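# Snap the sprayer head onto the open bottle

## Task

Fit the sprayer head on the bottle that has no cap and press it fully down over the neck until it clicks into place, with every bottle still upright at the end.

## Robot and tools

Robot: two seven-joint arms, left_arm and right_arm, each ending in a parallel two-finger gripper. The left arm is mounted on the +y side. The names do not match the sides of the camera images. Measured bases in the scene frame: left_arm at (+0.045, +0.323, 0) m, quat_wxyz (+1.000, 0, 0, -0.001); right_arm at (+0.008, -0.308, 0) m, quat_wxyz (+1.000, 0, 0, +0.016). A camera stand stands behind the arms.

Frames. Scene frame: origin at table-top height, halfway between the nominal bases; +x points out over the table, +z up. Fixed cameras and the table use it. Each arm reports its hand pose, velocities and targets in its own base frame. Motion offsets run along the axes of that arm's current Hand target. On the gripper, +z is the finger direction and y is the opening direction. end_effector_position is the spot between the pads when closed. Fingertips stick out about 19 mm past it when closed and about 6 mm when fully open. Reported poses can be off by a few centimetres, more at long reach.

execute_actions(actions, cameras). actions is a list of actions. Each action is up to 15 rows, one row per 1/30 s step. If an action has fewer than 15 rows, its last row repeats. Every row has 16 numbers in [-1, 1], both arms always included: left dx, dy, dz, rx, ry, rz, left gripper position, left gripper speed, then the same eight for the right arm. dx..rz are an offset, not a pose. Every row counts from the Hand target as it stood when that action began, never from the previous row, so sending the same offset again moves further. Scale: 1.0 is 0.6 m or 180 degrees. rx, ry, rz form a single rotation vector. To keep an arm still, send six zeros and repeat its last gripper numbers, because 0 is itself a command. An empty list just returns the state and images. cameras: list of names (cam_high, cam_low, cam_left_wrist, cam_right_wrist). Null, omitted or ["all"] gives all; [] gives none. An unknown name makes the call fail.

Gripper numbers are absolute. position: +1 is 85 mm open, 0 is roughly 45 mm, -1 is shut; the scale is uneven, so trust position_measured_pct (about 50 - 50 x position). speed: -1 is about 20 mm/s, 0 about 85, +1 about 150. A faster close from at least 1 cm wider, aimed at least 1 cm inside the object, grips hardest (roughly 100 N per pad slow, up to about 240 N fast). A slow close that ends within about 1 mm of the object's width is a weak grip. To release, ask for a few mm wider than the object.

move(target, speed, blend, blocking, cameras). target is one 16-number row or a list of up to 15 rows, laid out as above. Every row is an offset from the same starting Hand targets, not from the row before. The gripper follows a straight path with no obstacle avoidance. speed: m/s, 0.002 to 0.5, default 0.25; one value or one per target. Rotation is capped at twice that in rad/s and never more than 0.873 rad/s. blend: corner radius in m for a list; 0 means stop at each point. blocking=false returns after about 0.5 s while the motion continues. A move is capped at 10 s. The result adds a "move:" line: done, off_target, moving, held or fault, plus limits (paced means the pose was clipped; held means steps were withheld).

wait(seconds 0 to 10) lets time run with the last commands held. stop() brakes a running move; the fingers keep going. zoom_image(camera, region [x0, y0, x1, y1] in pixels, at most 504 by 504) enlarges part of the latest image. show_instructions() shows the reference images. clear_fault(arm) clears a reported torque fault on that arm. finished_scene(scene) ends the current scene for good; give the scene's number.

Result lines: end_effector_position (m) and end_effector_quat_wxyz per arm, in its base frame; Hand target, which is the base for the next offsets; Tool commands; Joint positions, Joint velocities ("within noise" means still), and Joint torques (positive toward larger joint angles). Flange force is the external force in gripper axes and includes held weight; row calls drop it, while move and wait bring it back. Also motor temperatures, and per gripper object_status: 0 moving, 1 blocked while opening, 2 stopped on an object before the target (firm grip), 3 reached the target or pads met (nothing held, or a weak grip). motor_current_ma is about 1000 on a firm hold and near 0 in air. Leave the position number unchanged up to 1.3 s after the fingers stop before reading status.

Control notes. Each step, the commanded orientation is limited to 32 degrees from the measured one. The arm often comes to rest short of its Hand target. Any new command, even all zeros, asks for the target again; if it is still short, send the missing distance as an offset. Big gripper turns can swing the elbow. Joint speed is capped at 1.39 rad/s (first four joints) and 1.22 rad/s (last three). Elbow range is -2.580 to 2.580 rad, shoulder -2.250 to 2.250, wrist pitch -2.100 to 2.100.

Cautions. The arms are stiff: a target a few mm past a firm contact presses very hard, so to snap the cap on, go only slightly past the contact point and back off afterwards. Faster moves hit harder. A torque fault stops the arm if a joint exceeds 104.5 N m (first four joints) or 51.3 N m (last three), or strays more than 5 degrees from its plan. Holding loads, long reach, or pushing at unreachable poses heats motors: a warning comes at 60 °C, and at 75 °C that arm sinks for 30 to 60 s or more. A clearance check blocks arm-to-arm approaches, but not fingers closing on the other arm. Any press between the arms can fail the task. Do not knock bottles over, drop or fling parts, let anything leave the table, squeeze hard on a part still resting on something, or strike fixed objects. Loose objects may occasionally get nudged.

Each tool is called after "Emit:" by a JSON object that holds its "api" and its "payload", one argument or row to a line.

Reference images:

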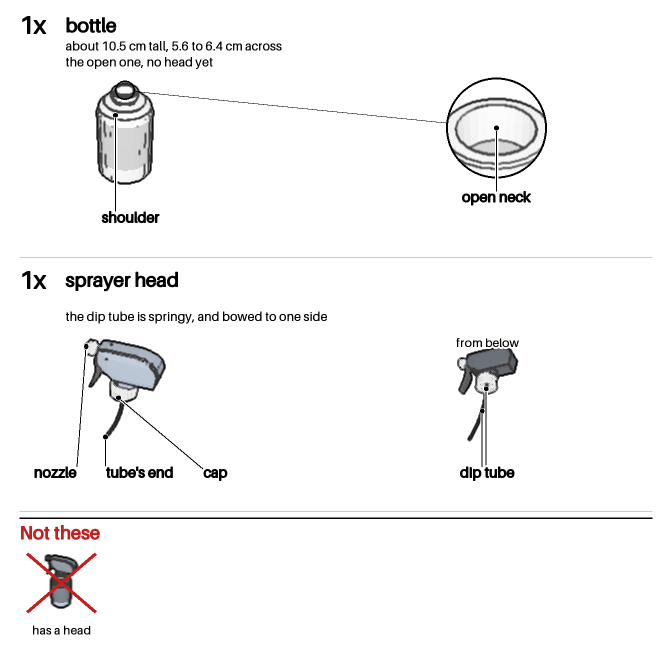

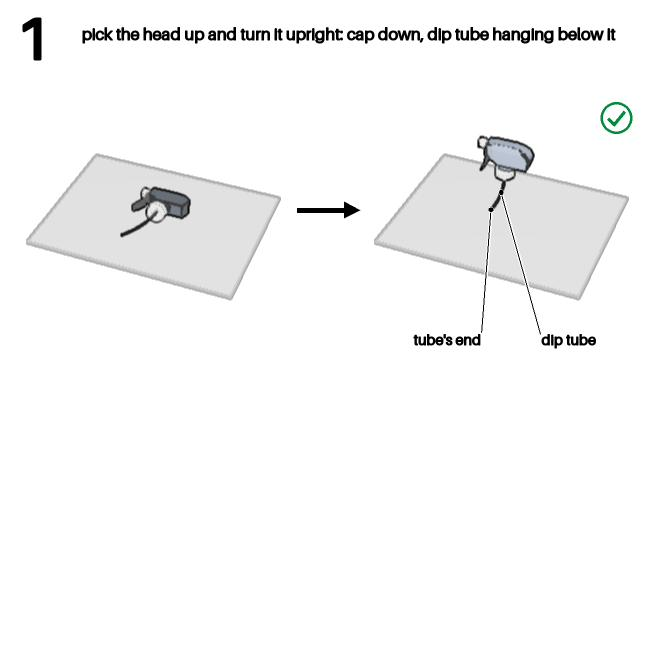

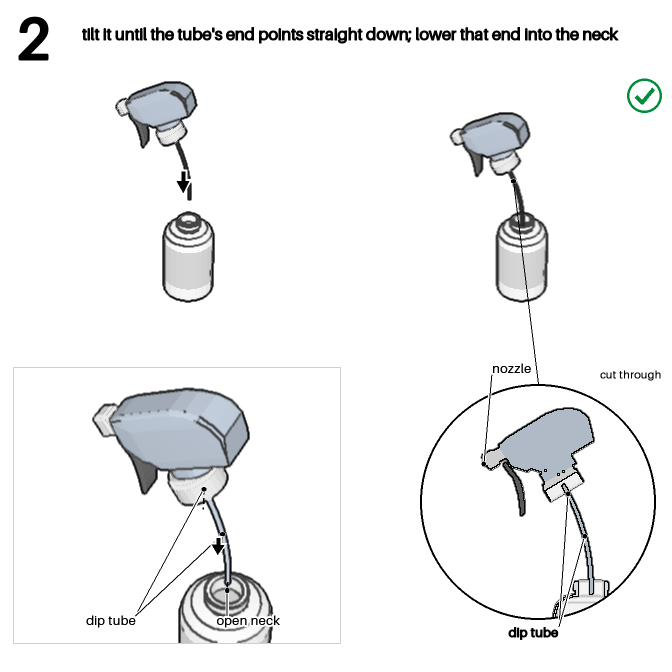

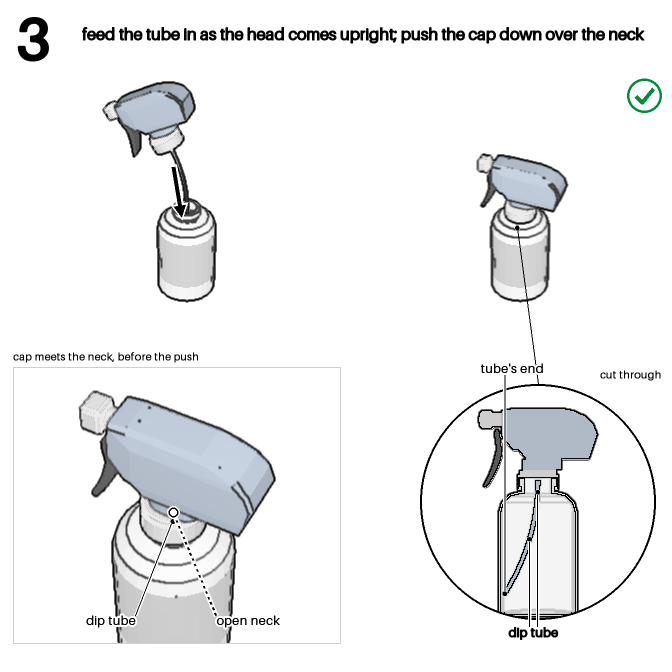

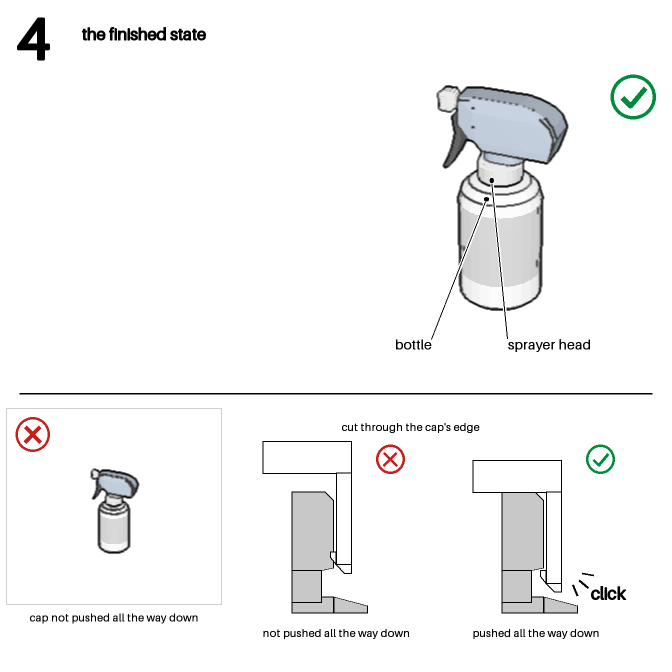

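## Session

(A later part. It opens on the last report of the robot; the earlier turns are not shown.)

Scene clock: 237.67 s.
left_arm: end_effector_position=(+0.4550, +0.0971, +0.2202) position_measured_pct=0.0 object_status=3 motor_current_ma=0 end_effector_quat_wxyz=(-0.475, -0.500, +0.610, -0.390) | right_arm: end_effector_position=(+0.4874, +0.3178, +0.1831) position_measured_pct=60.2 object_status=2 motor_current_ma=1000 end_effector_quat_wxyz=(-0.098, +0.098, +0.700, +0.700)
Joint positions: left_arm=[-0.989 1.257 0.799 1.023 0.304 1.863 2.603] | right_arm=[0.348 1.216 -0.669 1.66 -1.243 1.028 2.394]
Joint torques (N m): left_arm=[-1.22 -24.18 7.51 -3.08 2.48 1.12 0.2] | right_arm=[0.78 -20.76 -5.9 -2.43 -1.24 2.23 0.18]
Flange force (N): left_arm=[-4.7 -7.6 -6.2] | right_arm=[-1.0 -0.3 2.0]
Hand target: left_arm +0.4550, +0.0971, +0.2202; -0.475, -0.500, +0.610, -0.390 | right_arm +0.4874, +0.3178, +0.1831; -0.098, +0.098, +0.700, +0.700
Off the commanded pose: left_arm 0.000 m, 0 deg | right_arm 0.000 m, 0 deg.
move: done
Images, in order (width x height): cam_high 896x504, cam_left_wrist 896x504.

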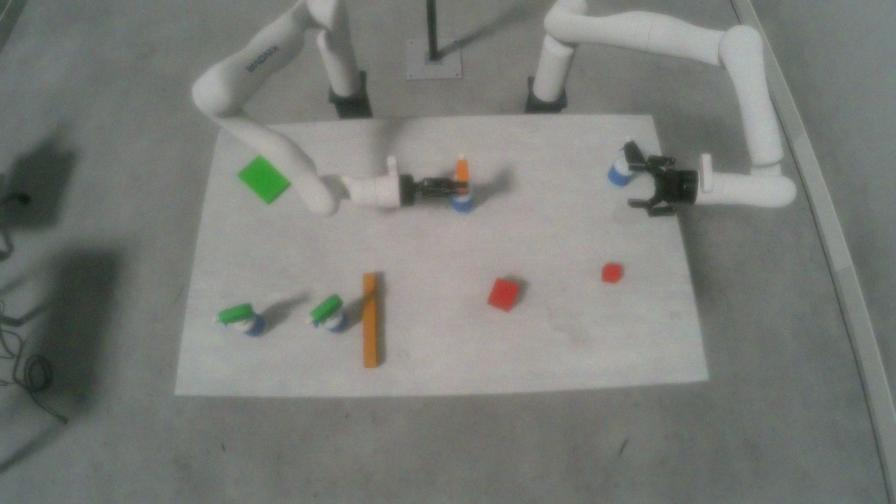

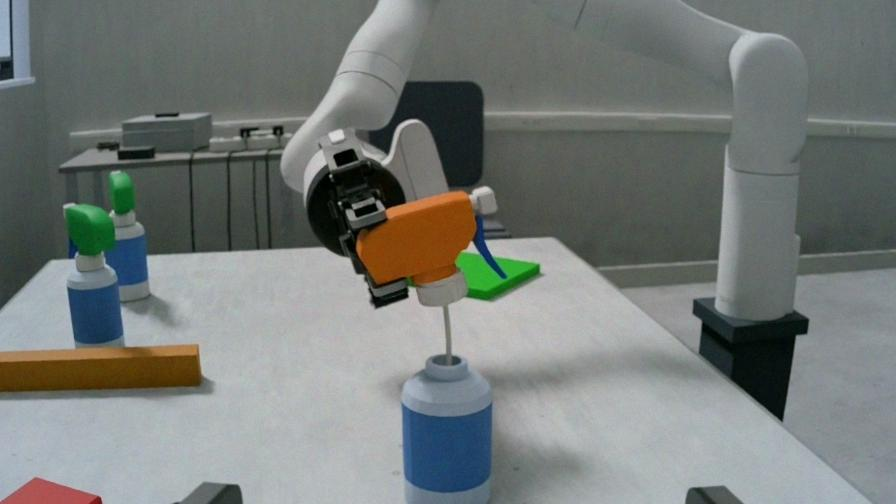

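Emit:
{"api": "move", "payload": {
  "target": [0,0,0,0,0,0,1,1,0.0048,-0.03,0,0,0,-0.0444,-0.4,-0.8],
  "speed": 0.04,
  "cameras": ["cam_left_wrist","cam_high"]
}}

Emit:
{"api": "zoom_image", "payload": {
  "camera": "cam_left_wrist",
  "region": [340, 200, 540, 420]
}}

Emit:
{"api": "zoom_image", "payload": {
  "camera": "cam_high",
  "region": [420, 130, 540, 230]
}}

Scene clock: 245.00 s.
left_arm: end_effector_position=(+0.4550, +0.0971, +0.2202) position_measured_pct=0.0 object_status=3 motor_current_ma=0 end_effector_quat_wxyz=(-0.475, -0.500, +0.610, -0.390) | right_arm: end_effector_position=(+0.4797, +0.3178, +0.1666) position_measured_pct=60.2 object_status=2 motor_current_ma=1000 end_effector_quat_wxyz=(-0.049, +0.049, +0.706, +0.705)
Joint positions: left_arm=[-0.989 1.257 0.799 1.023 0.304 1.863 2.603] | right_arm=[0.361 1.256 -0.683 1.674 -1.229 1.003 2.57]
Joint torques (N m): left_arm=[-1.23 -24.18 7.52 -3.07 2.44 1.12 0.21] | right_arm=[0.77 -20.47 -6.12 -1.95 -1.19 2.28 0.11]
Flange force (N): left_arm=[-4.7 -7.7 -6.2] | right_arm=[-0.6 -0.4 2.0]
Hand target: left_arm +0.4550, +0.0971, +0.2202; -0.475, -0.500, +0.610, -0.390 | right_arm +0.4797, +0.3178, +0.1666; -0.049, +0.049, +0.706, +0.705
Off the commanded pose: left_arm 0.000 m, 0 deg | right_arm 0.000 m, 0 deg.
move: done
Images, in order (width x height): cam_high 896x504, cam_left_wrist 896x504.

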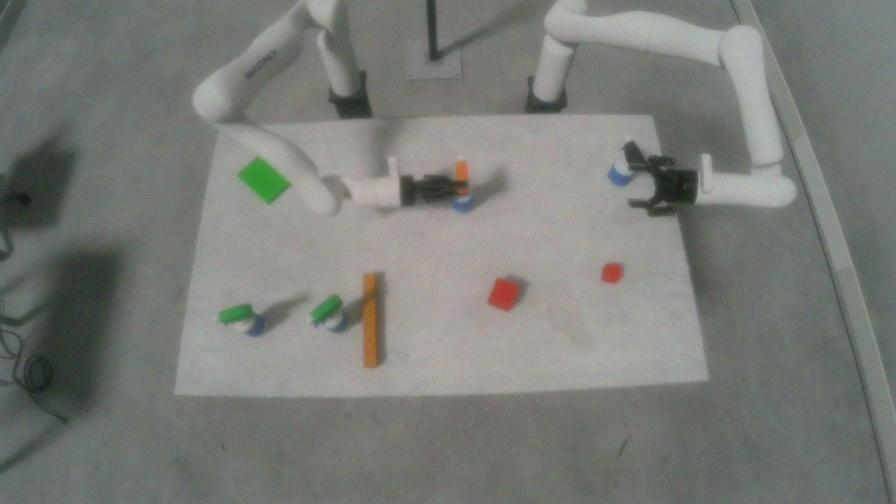

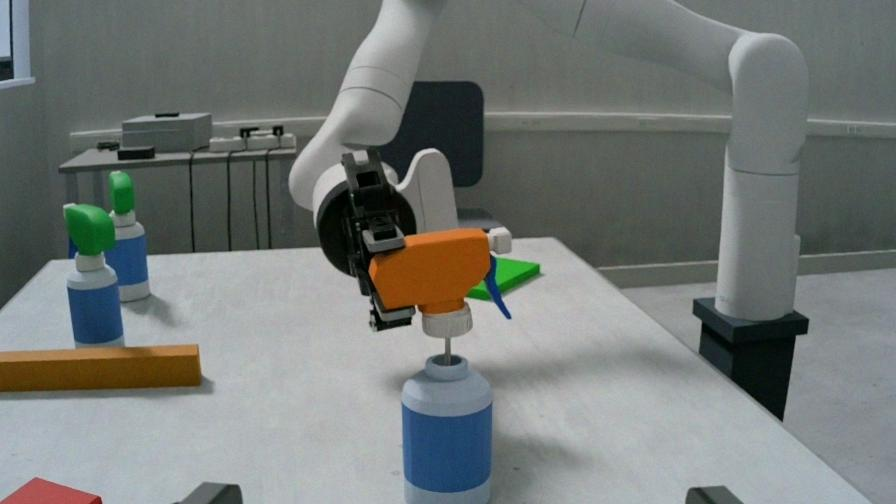

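Scaled by 2.291 from the camera's 896x504 image, which has a finer 1280x720 frame.

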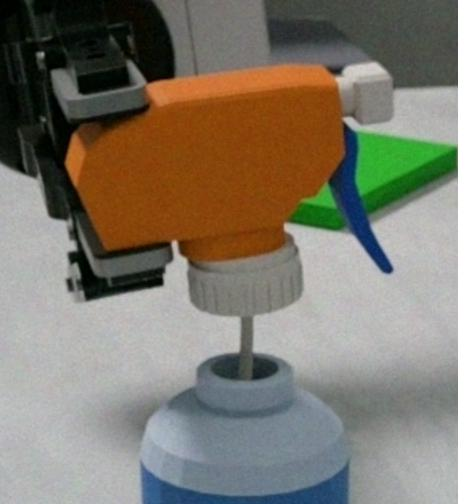

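Scaled by 4.200.

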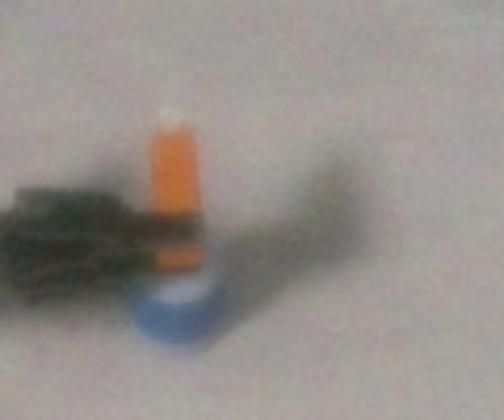

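Emit:
{"api": "move", "payload": {
  "target": [0,0,0,0,0,0,1,1,0.009,-0.0105,0,0,0,-0.0444,-0.4,-0.8],
  "speed": 0.04,
  "cameras": ["cam_left_wrist","cam_low","cam_high"]
}}

Emit:
{"api": "zoom_image", "payload": {
  "camera": "cam_left_wrist",
  "region": [360, 250, 520, 420]
}}

Emit:
{"api": "zoom_image", "payload": {
  "camera": "cam_high",
  "region": [420, 130, 540, 230]
}}

Emit:
{"api": "zoom_image", "payload": {
  "camera": "cam_low",
  "region": [370, 190, 470, 290]
}}

Scene clock: 251.17 s.
left_arm: end_effector_position=(+0.4550, +0.0971, +0.2202) position_measured_pct=0.0 object_status=3 motor_current_ma=0 end_effector_quat_wxyz=(-0.475, -0.500, +0.610, -0.390) | right_arm: end_effector_position=(+0.4735, +0.3178, +0.1611) position_measured_pct=60.2 object_status=2 motor_current_ma=1000 end_effector_quat_wxyz=(+0.000, -0.001, +0.707, +0.707)
Joint positions: left_arm=[-0.989 1.257 0.799 1.023 0.304 1.863 2.603] | right_arm=[0.377 1.274 -0.703 1.691 -1.217 0.979 2.726]
Joint torques (N m): left_arm=[-1.22 -24.13 7.51 -3.08 2.47 1.1 0.21] | right_arm=[0.83 -20.26 -6.22 -1.68 -1.12 2.31 0.13]
Flange force (N): left_arm=[-4.6 -7.6 -6.2] | right_arm=[-0.4 -0.5 2.2]
Hand target: left_arm +0.4550, +0.0971, +0.2202; -0.475, -0.500, +0.610, -0.390 | right_arm +0.4735, +0.3178, +0.1611; +0.000, -0.001, +0.707, +0.707
Off the commanded pose: left_arm 0.000 m, 0 deg | right_arm 0.000 m, 0 deg.
move: done
Images, in order (width x height): cam_high 896x504, cam_low 896x504, cam_left_wrist 896x504.

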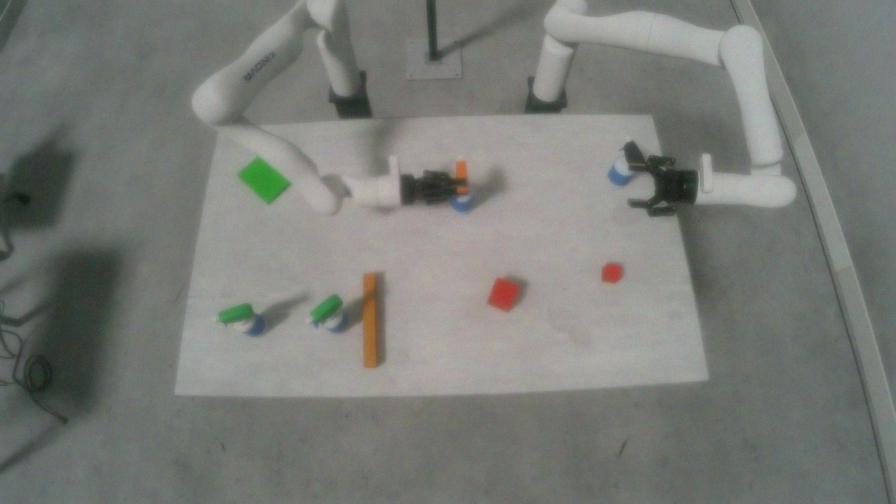

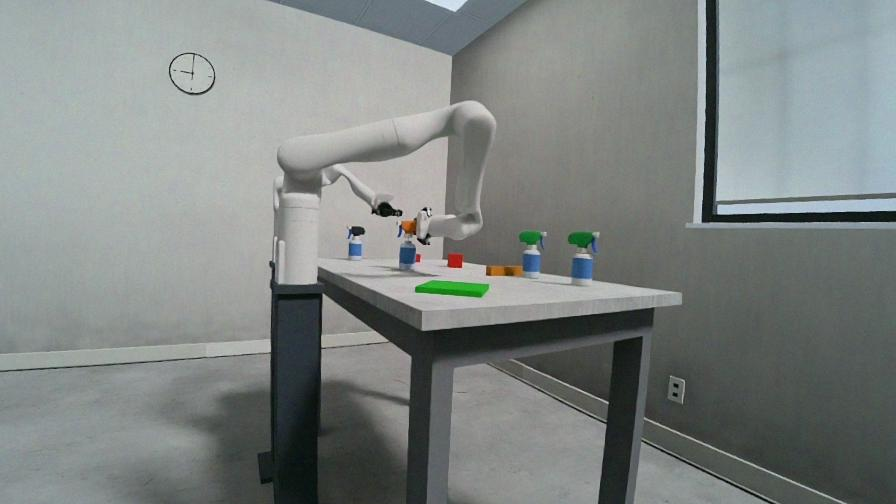

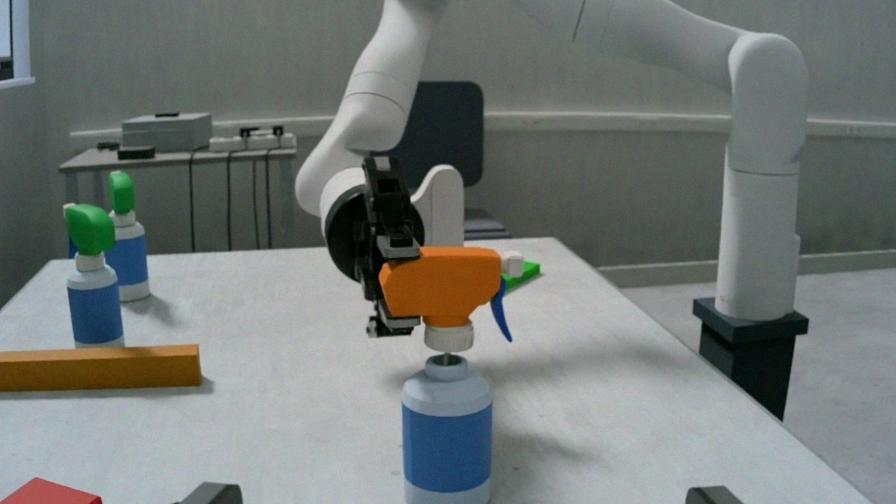

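Scaled by 2.965 from the camera's 896x504 image, which has a finer 1280x720 frame.

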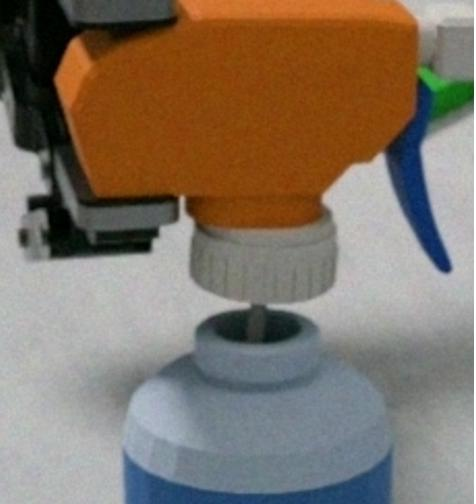

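Scaled by 4.200.

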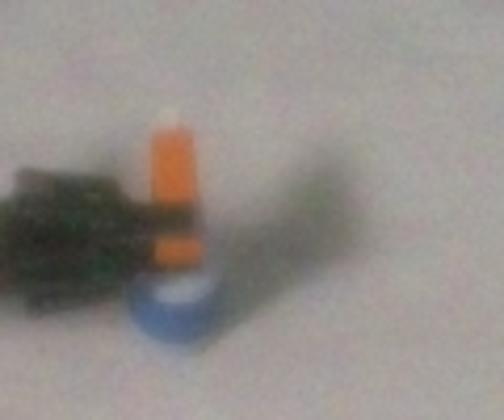

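Scaled by 5.040.

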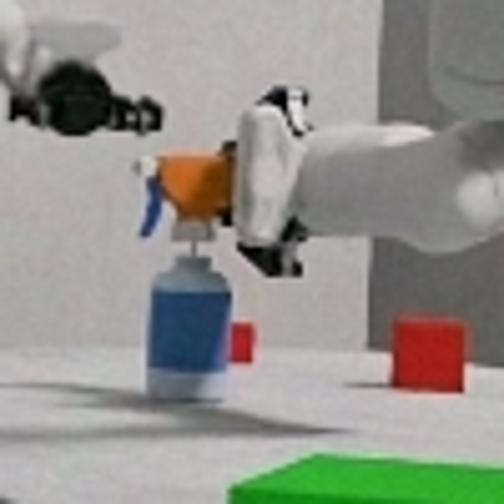

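Emit:
{"api": "move", "payload": {
  "target": [0,0,0,0,0,0,1,1,-0.0022,-0.02,-0.0017,0,0,0,-0.4,-0.8],
  "speed": 0.03,
  "cameras": ["cam_left_wrist","cam_low","cam_high"]
}}

Emit:
{"api": "zoom_image", "payload": {
  "camera": "cam_left_wrist",
  "region": [360, 250, 520, 420]
}}

Emit:
{"api": "zoom_image", "payload": {
  "camera": "cam_high",
  "region": [420, 130, 540, 230]
}}

Emit:
{"api": "zoom_image", "payload": {
  "camera": "cam_low",
  "region": [370, 190, 470, 290]
}}

Scene clock: 258.57 s.
left_arm: end_effector_position=(+0.4550, +0.0971, +0.2202) position_measured_pct=0.0 object_status=3 motor_current_ma=0 end_effector_quat_wxyz=(-0.475, -0.500, +0.610, -0.390) | right_arm: end_effector_position=(+0.4748, +0.3168, +0.1493) position_measured_pct=60.2 object_status=2 motor_current_ma=1000 end_effector_quat_wxyz=(+0.000, -0.001, +0.707, +0.707)
Joint positions: left_arm=[-0.989 1.257 0.799 1.023 0.304 1.863 2.603] | right_arm=[0.373 1.3 -0.694 1.675 -1.207 0.984 2.735]
Joint torques (N m): left_arm=[-1.24 -24.1 7.49 -3.09 2.45 1.11 0.2] | right_arm=[0.09 -13.74 3.83 -2.11 1.59 -4.14 1.13]
Flange force (N): left_arm=[-4.5 -7.6 -6.1] | right_arm=[1.2 23.0 0.7]
Hand target: left_arm +0.4550, +0.0971, +0.2202; -0.475, -0.500, +0.610, -0.390 | right_arm +0.4748, +0.3168, +0.1491; +0.000, -0.001, +0.707, +0.707
Off the commanded pose: left_arm 0.000 m, 0 deg | right_arm 0.000 m, 0 deg.
move: done
Images, in order (width x height): cam_high 896x504, cam_low 896x504, cam_left_wrist 896x504.

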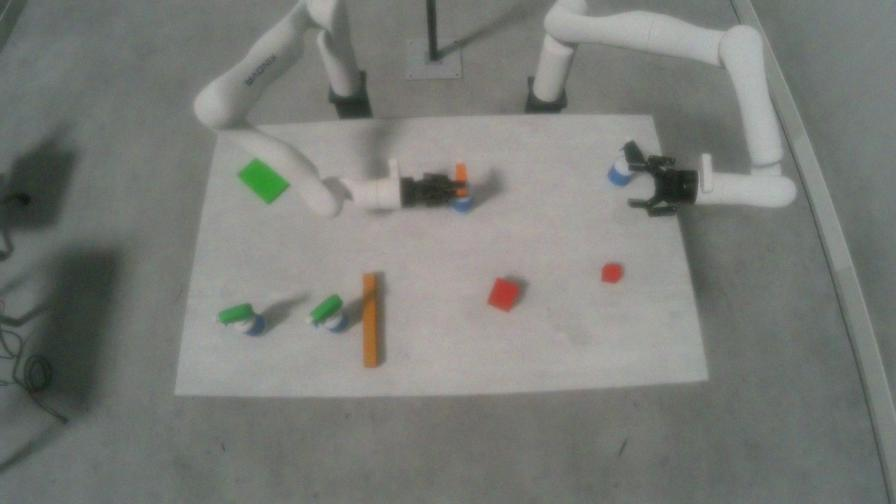

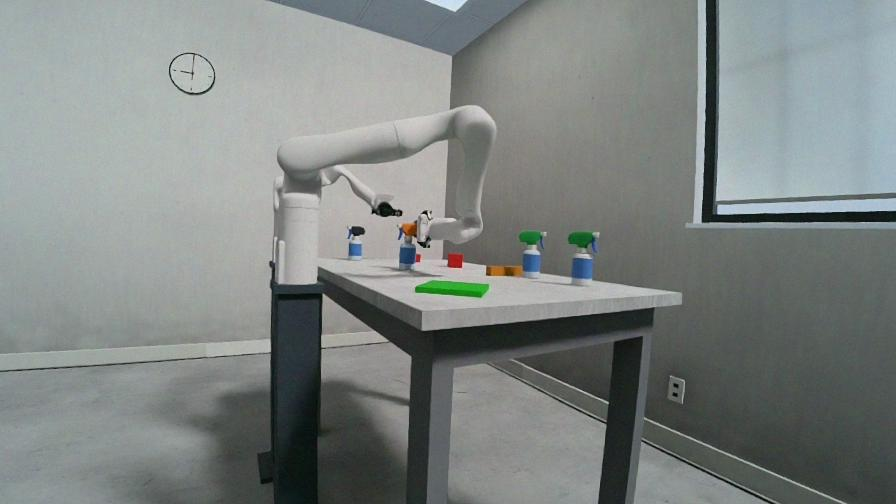

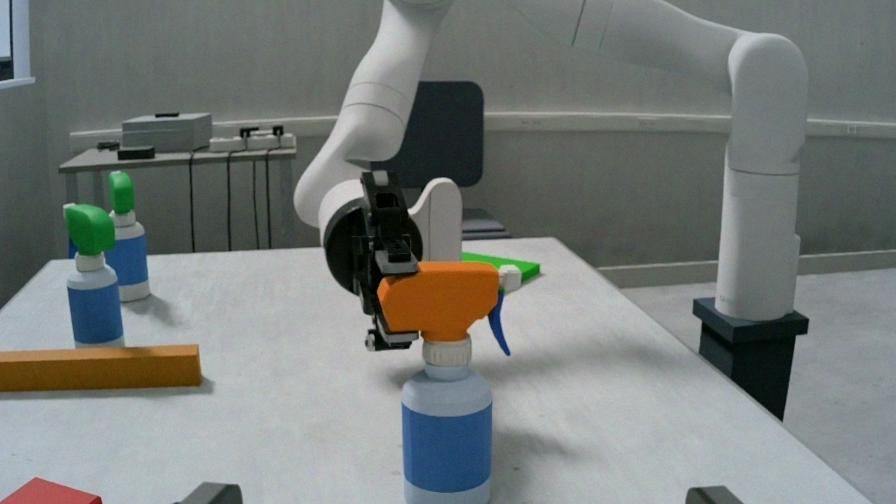

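Scaled by 2.965 from the camera's 896x504 image, which has a finer 1280x720 frame.

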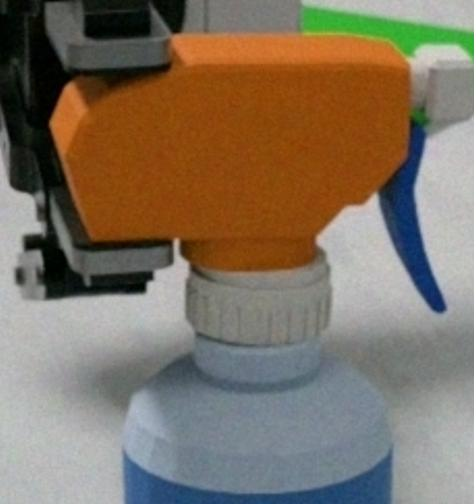

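Scaled by 4.200.

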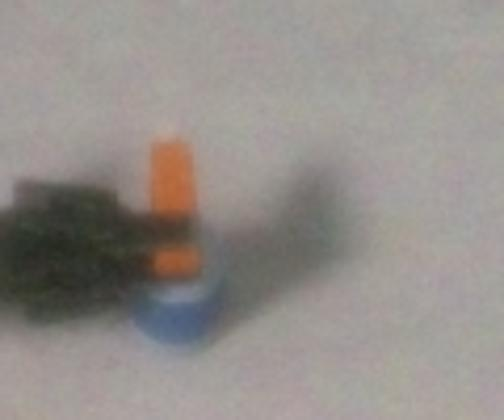

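Scaled by 5.040.

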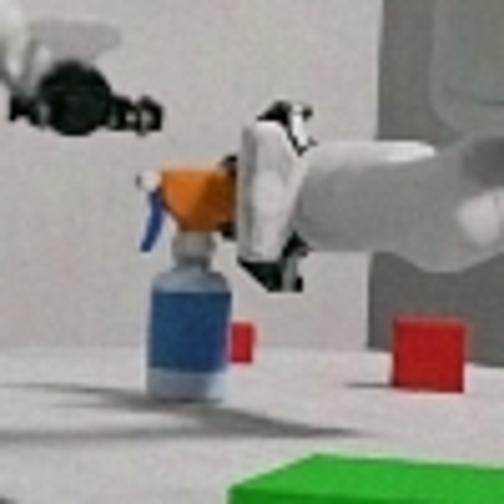

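Emit:
{"api": "move", "payload": {
  "target": [0,0,0,0,0,0,1,1,0,-0.005,0,0,0,0,-0.4,-0.8],
  "speed": 0.02,
  "cameras": ["cam_left_wrist","cam_low"]
}}

Emit:
{"api": "zoom_image", "payload": {
  "camera": "cam_left_wrist",
  "region": [360, 250, 520, 420]
}}

Emit:
{"api": "zoom_image", "payload": {
  "camera": "cam_low",
  "region": [370, 190, 470, 290]
}}

Scene clock: 264.60 s.
left_arm: end_effector_position=(+0.4550, +0.0971, +0.2202) position_measured_pct=0.0 object_status=3 motor_current_ma=0 end_effector_quat_wxyz=(-0.475, -0.500, +0.610, -0.390) | right_arm: end_effector_position=(+0.4748, +0.3168, +0.1462) position_measured_pct=60.2 object_status=2 motor_current_ma=1000 end_effector_quat_wxyz=(+0.000, -0.001, +0.707, +0.707)
Joint positions: left_arm=[-0.989 1.257 0.799 1.023 0.304 1.863 2.603] | right_arm=[0.373 1.306 -0.692 1.671 -1.205 0.984 2.738]
Joint torques (N m): left_arm=[-1.19 -24.14 7.48 -3.09 2.46 1.11 0.21] | right_arm=[-1.52 -4.97 16.04 -0.48 5.92 -11.75 1.87]
Flange force (N): left_arm=[-4.6 -7.5 -6.1] | right_arm=[-1.8 50.8 -0.1]
Hand target: left_arm +0.4550, +0.0971, +0.2202; -0.475, -0.500, +0.610, -0.390 | right_arm +0.4748, +0.3168, +0.1461; +0.000, -0.001, +0.707, +0.707
Off the commanded pose: left_arm 0.000 m, 0 deg | right_arm 0.000 m, 0 deg.
move: done
Images, in order (width x height): cam_low 896x504, cam_left_wrist 896x504.

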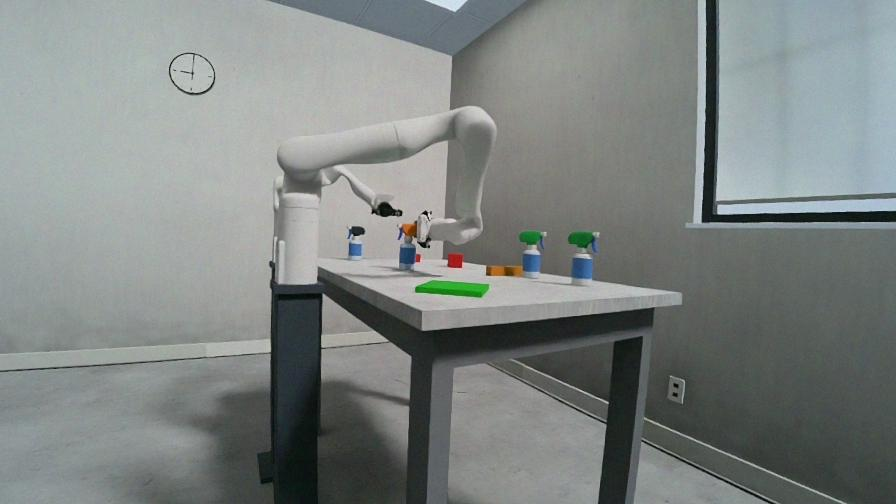

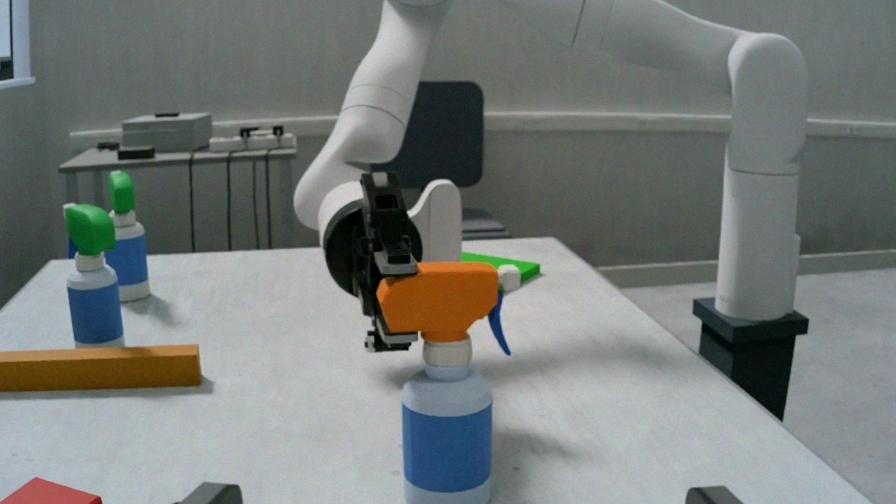

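Scaled by 2.965 from the camera's 896x504 image, which has a finer 1280x720 frame.

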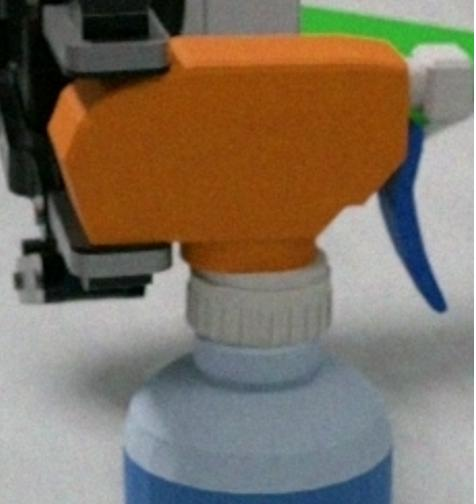

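Scaled by 5.040.

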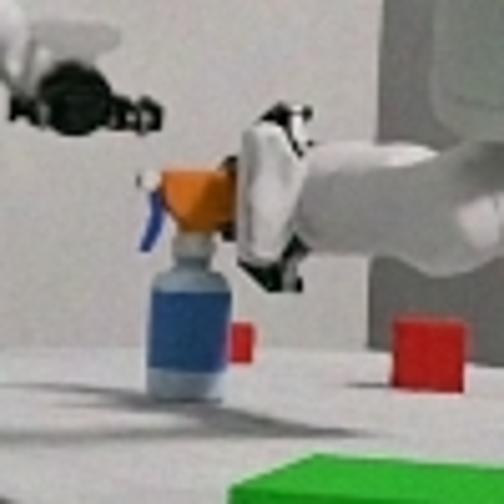

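Emit:
{"api": "move", "payload": {
  "target": [0.0868,-0.2353,0.1398,-0.1459,-0.0496,0.0492,1,1,0,0.0133,0,0,0,0,-0.4,-0.8],
  "speed": 0.15,
  "cameras": ["cam_left_wrist","cam_high"]
}}

Emit:
{"api": "zoom_image", "payload": {
  "camera": "cam_left_wrist",
  "region": [340, 130, 560, 350]
}}

Scene clock: 281.33 s.
left_arm: end_effector_position=(+0.5741, -0.0232, +0.2500) position_measured_pct=0.0 object_status=3 motor_current_ma=0 end_effector_quat_wxyz=(-0.412, -0.430, +0.740, -0.312) | right_arm: end_effector_position=(+0.4748, +0.3168, +0.1541) position_measured_pct=60.2 object_status=2 motor_current_ma=1000 end_effector_quat_wxyz=(+0.000, -0.001, +0.707, +0.707)
Joint positions: left_arm=[-0.48 1.37 1.107 0.333 -0.038 2.101 2.768] | right_arm=[0.375 1.289 -0.697 1.68 -1.21 0.983 2.729]
Joint torques (N m): left_arm=[-1.17 -27.88 5.41 -2.93 2.31 0.34 0.18] | right_arm=[0.84 -20.38 -6.26 -1.62 -1.11 2.36 0.12]
Flange force (N): left_arm=no reading | right_arm=[-0.3 -0.5 2.3]
Hand target: left_arm +0.5750, -0.0228, +0.2502; -0.496, -0.360, +0.754, -0.237 | right_arm +0.4748, +0.3168, +0.1541; +0.000, -0.001, +0.707, +0.707
Off the commanded pose: left_arm 0.001 m, 15 deg | right_arm 0.000 m, 0 deg.
joint sent to its limit (left arm) — joint 6 (wrist pitch), upper limit. The joint targets are off in orientation, not in position.
move: off_target (left_arm)
Images, in order (width x height): cam_high 896x504, cam_left_wrist 896x504.

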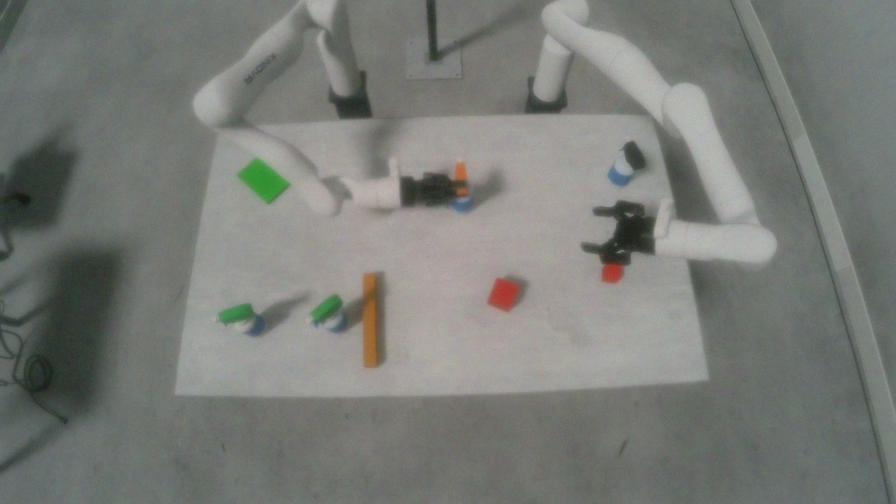

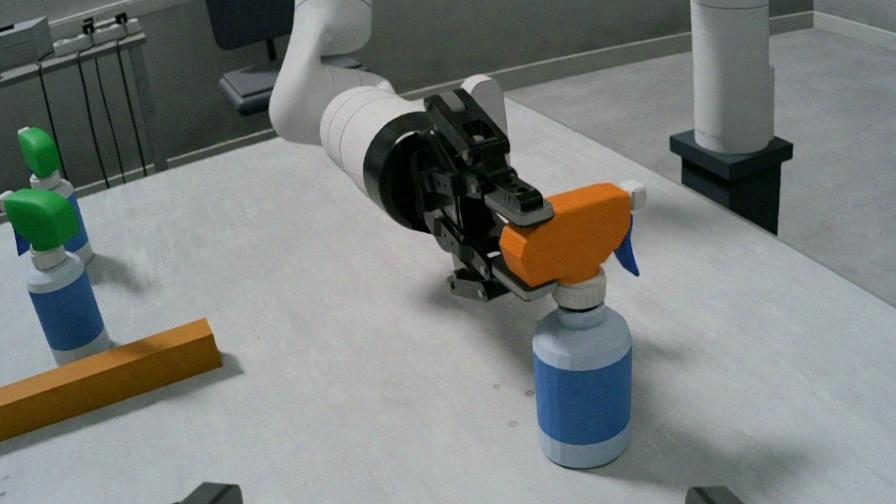

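Scaled by 2.291 from the camera's 896x504 image, which has a finer 1280x720 frame.

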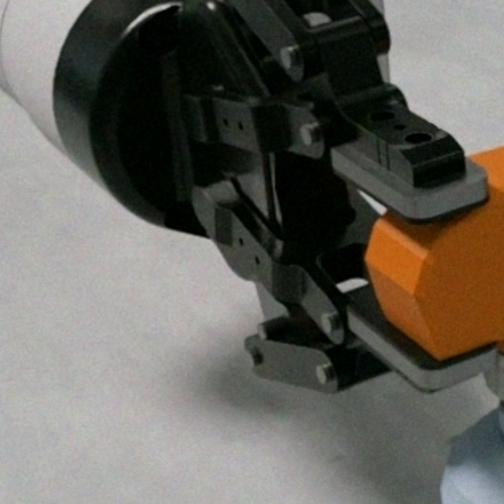

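Emit:
{"api": "zoom_image", "payload": {
  "camera": "cam_left_wrist",
  "region": [490, 170, 690, 370]
}}

Scaled by 2.520 from the camera's 896x504 image, which has a finer 1280x720 frame.

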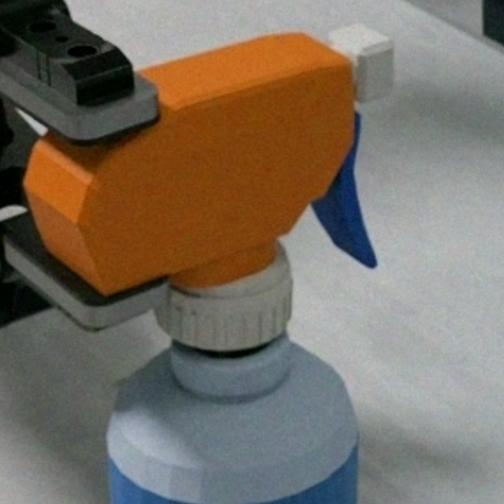

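Emit:
{"api": "move", "payload": {
  "target": [0,0,0,0,0,0,1,1,-0.002,0,0.0083,0,0,0,-0.4,-0.8],
  "speed": 0.03,
  "cameras": ["cam_left_wrist"]
}}

Emit:
{"api": "zoom_image", "payload": {
  "camera": "cam_left_wrist",
  "region": [490, 170, 690, 370]
}}

Scene clock: 289.37 s.
left_arm: end_effector_position=(+0.5741, -0.0232, +0.2500) position_measured_pct=0.0 object_status=3 motor_current_ma=0 end_effector_quat_wxyz=(-0.412, -0.430, +0.740, -0.313) | right_arm: end_effector_position=(+0.4760, +0.3217, +0.1541) position_measured_pct=60.2 object_status=2 motor_current_ma=1000 end_effector_quat_wxyz=(+0.000, -0.001, +0.707, +0.707)
Joint positions: left_arm=[-0.482 1.376 1.154 0.332 -0.078 2.101 2.779] | right_arm=[0.366 1.291 -0.701 1.675 -1.216 0.976 2.73]
Joint torques (N m): left_arm=[-1.19 -27.91 5.47 -2.66 2.31 0.27 0.2] | right_arm=[0.82 -20.41 -6.32 -1.66 -1.11 2.3 0.14]
Flange force (N): left_arm=no reading | right_arm=[-0.4 -0.4 2.1]
Hand target: left_arm +0.5750, -0.0228, +0.2502; -0.496, -0.360, +0.754, -0.237 | right_arm +0.4760, +0.3217, +0.1541; +0.000, -0.001, +0.707, +0.707
Off the commanded pose: left_arm 0.001 m, 15 deg | right_arm 0.000 m, 0 deg.
joint sent to its limit (left arm) — joint 6 (wrist pitch), upper limit. The joint targets are off in orientation, not in position.
move: off_target (left_arm)
Images, in order (width x height): cam_left_wrist 896x504.

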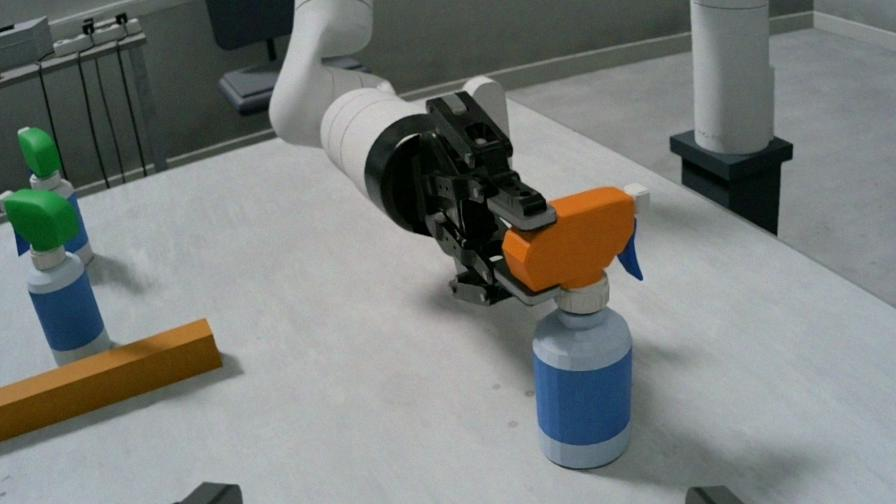

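Scaled by 2.520 from the camera's 896x504 image, which has a finer 1280x720 frame.

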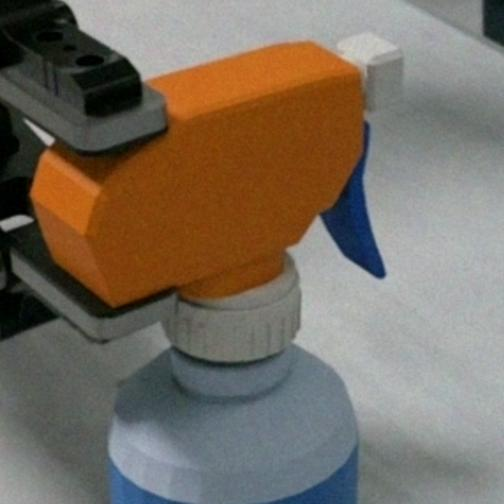

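Emit:
{"api": "move", "payload": {
  "target": [0,0,0,0,0,0,1,1,0,-0.0133,0,0,0,0,-0.4,-0.8],
  "speed": 0.02,
  "cameras": ["cam_left_wrist"]
}}

Emit:
{"api": "zoom_image", "payload": {
  "camera": "cam_left_wrist",
  "region": [490, 170, 690, 370]
}}

Scene clock: 293.60 s.
left_arm: end_effector_position=(+0.5741, -0.0232, +0.2500) position_measured_pct=0.0 object_status=3 motor_current_ma=0 end_effector_quat_wxyz=(-0.413, -0.430, +0.740, -0.313) | right_arm: end_effector_position=(+0.4760, +0.3217, +0.1461) position_measured_pct=60.2 object_status=2 motor_current_ma=1000 end_effector_quat_wxyz=(+0.000, -0.001, +0.707, +0.707)
Joint positions: left_arm=[-0.483 1.38 1.177 0.332 -0.098 2.101 2.784] | right_arm=[0.364 1.309 -0.697 1.667 -1.211 0.977 2.738]
Joint torques (N m): left_arm=[-1.17 -27.93 5.45 -2.51 2.32 0.3 0.21] | right_arm=[0.76 -20.38 -6.28 -1.5 -1.08 2.31 0.15]
Flange force (N): left_arm=no reading | right_arm=[-0.4 -0.2 2.1]
Hand target: left_arm +0.5750, -0.0228, +0.2502; -0.496, -0.360, +0.754, -0.237 | right_arm +0.4760, +0.3217, +0.1461; +0.000, -0.001, +0.707, +0.707
Off the commanded pose: left_arm 0.001 m, 15 deg | right_arm 0.000 m, 0 deg.
joint sent to its limit (left arm) — joint 6 (wrist pitch), upper limit. The joint targets are off in orientation, not in position.
move: off_target (left_arm)
Images, in order (width x height): cam_left_wrist 896x504.

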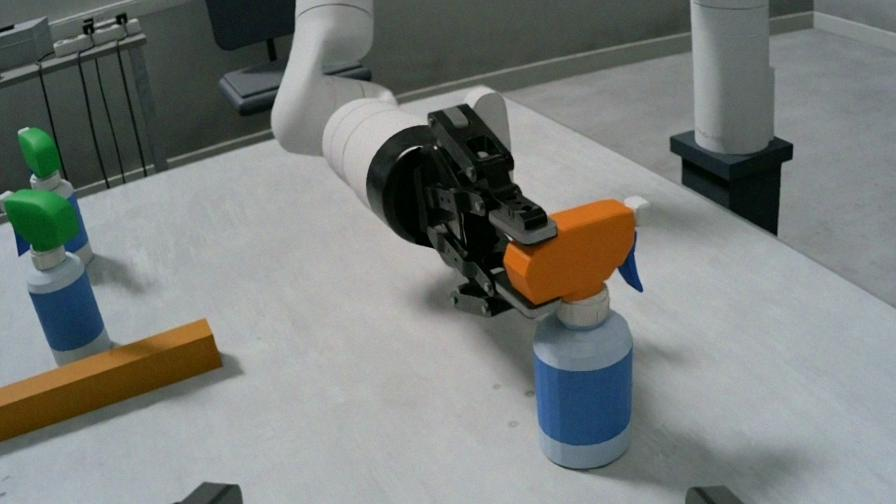

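Scaled by 2.520 from the camera's 896x504 image, which has a finer 1280x720 frame.

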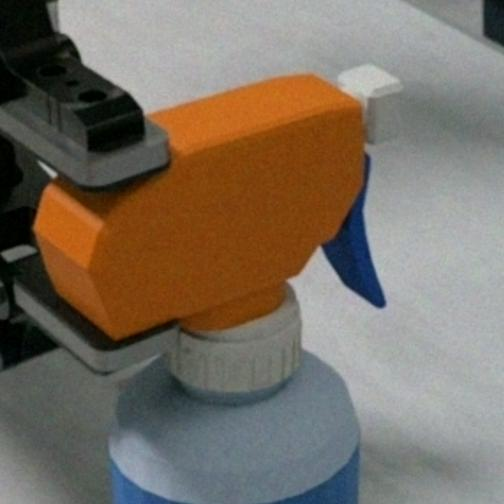

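Emit:
{"api": "move", "payload": {
  "target": [0,0,0,0,0,0,1,1,0,-0.0083,0,0,0,0,-0.4,-0.8],
  "speed": 0.02,
  "cameras": ["cam_left_wrist"]
}}

Emit:
{"api": "zoom_image", "payload": {
  "camera": "cam_left_wrist",
  "region": [490, 170, 690, 370]
}}

Scene clock: 297.70 s.
left_arm: end_effector_position=(+0.5741, -0.0232, +0.2500) position_measured_pct=0.0 object_status=3 motor_current_ma=0 end_effector_quat_wxyz=(-0.413, -0.430, +0.740, -0.313) | right_arm: end_effector_position=(+0.4760, +0.3217, +0.1412) position_measured_pct=60.2 object_status=2 motor_current_ma=1000 end_effector_quat_wxyz=(+0.000, -0.001, +0.707, +0.707)
Joint positions: left_arm=[-0.484 1.381 1.186 0.332 -0.106 2.101 2.786] | right_arm=[0.362 1.319 -0.693 1.661 -1.208 0.978 2.744]
Joint torques (N m): left_arm=[-1.21 -27.93 5.48 -2.49 2.34 0.29 0.23] | right_arm=[0.67 -17.98 -2.64 -1.82 -0.15 -0.08 0.53]
Flange force (N): left_arm=no reading | right_arm=[0.4 8.3 1.6]
Hand target: left_arm +0.5750, -0.0228, +0.2502; -0.496, -0.360, +0.754, -0.237 | right_arm +0.4760, +0.3217, +0.1412; +0.000, -0.001, +0.707, +0.707
Off the commanded pose: left_arm 0.001 m, 15 deg | right_arm 0.000 m, 0 deg.
joint sent to its limit (left arm) — joint 6 (wrist pitch), upper limit. The joint targets are off in orientation, not in position.
move: off_target (left_arm)
Images, in order (width x height): cam_left_wrist 896x504.

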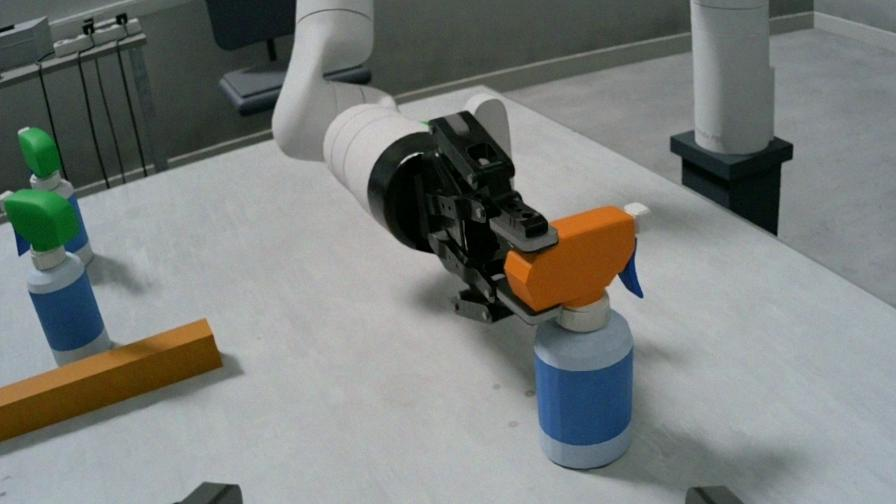

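Scaled by 2.520 from the camera's 896x504 image, which has a finer 1280x720 frame.

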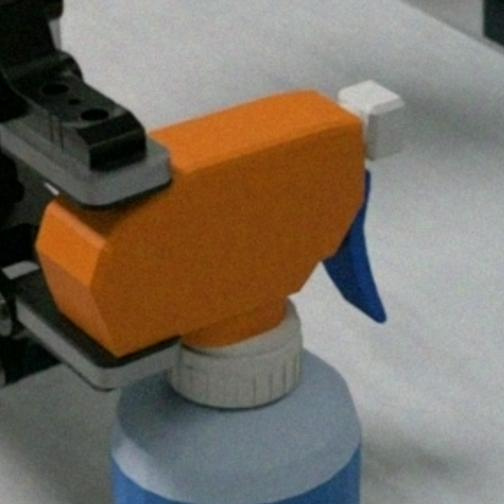

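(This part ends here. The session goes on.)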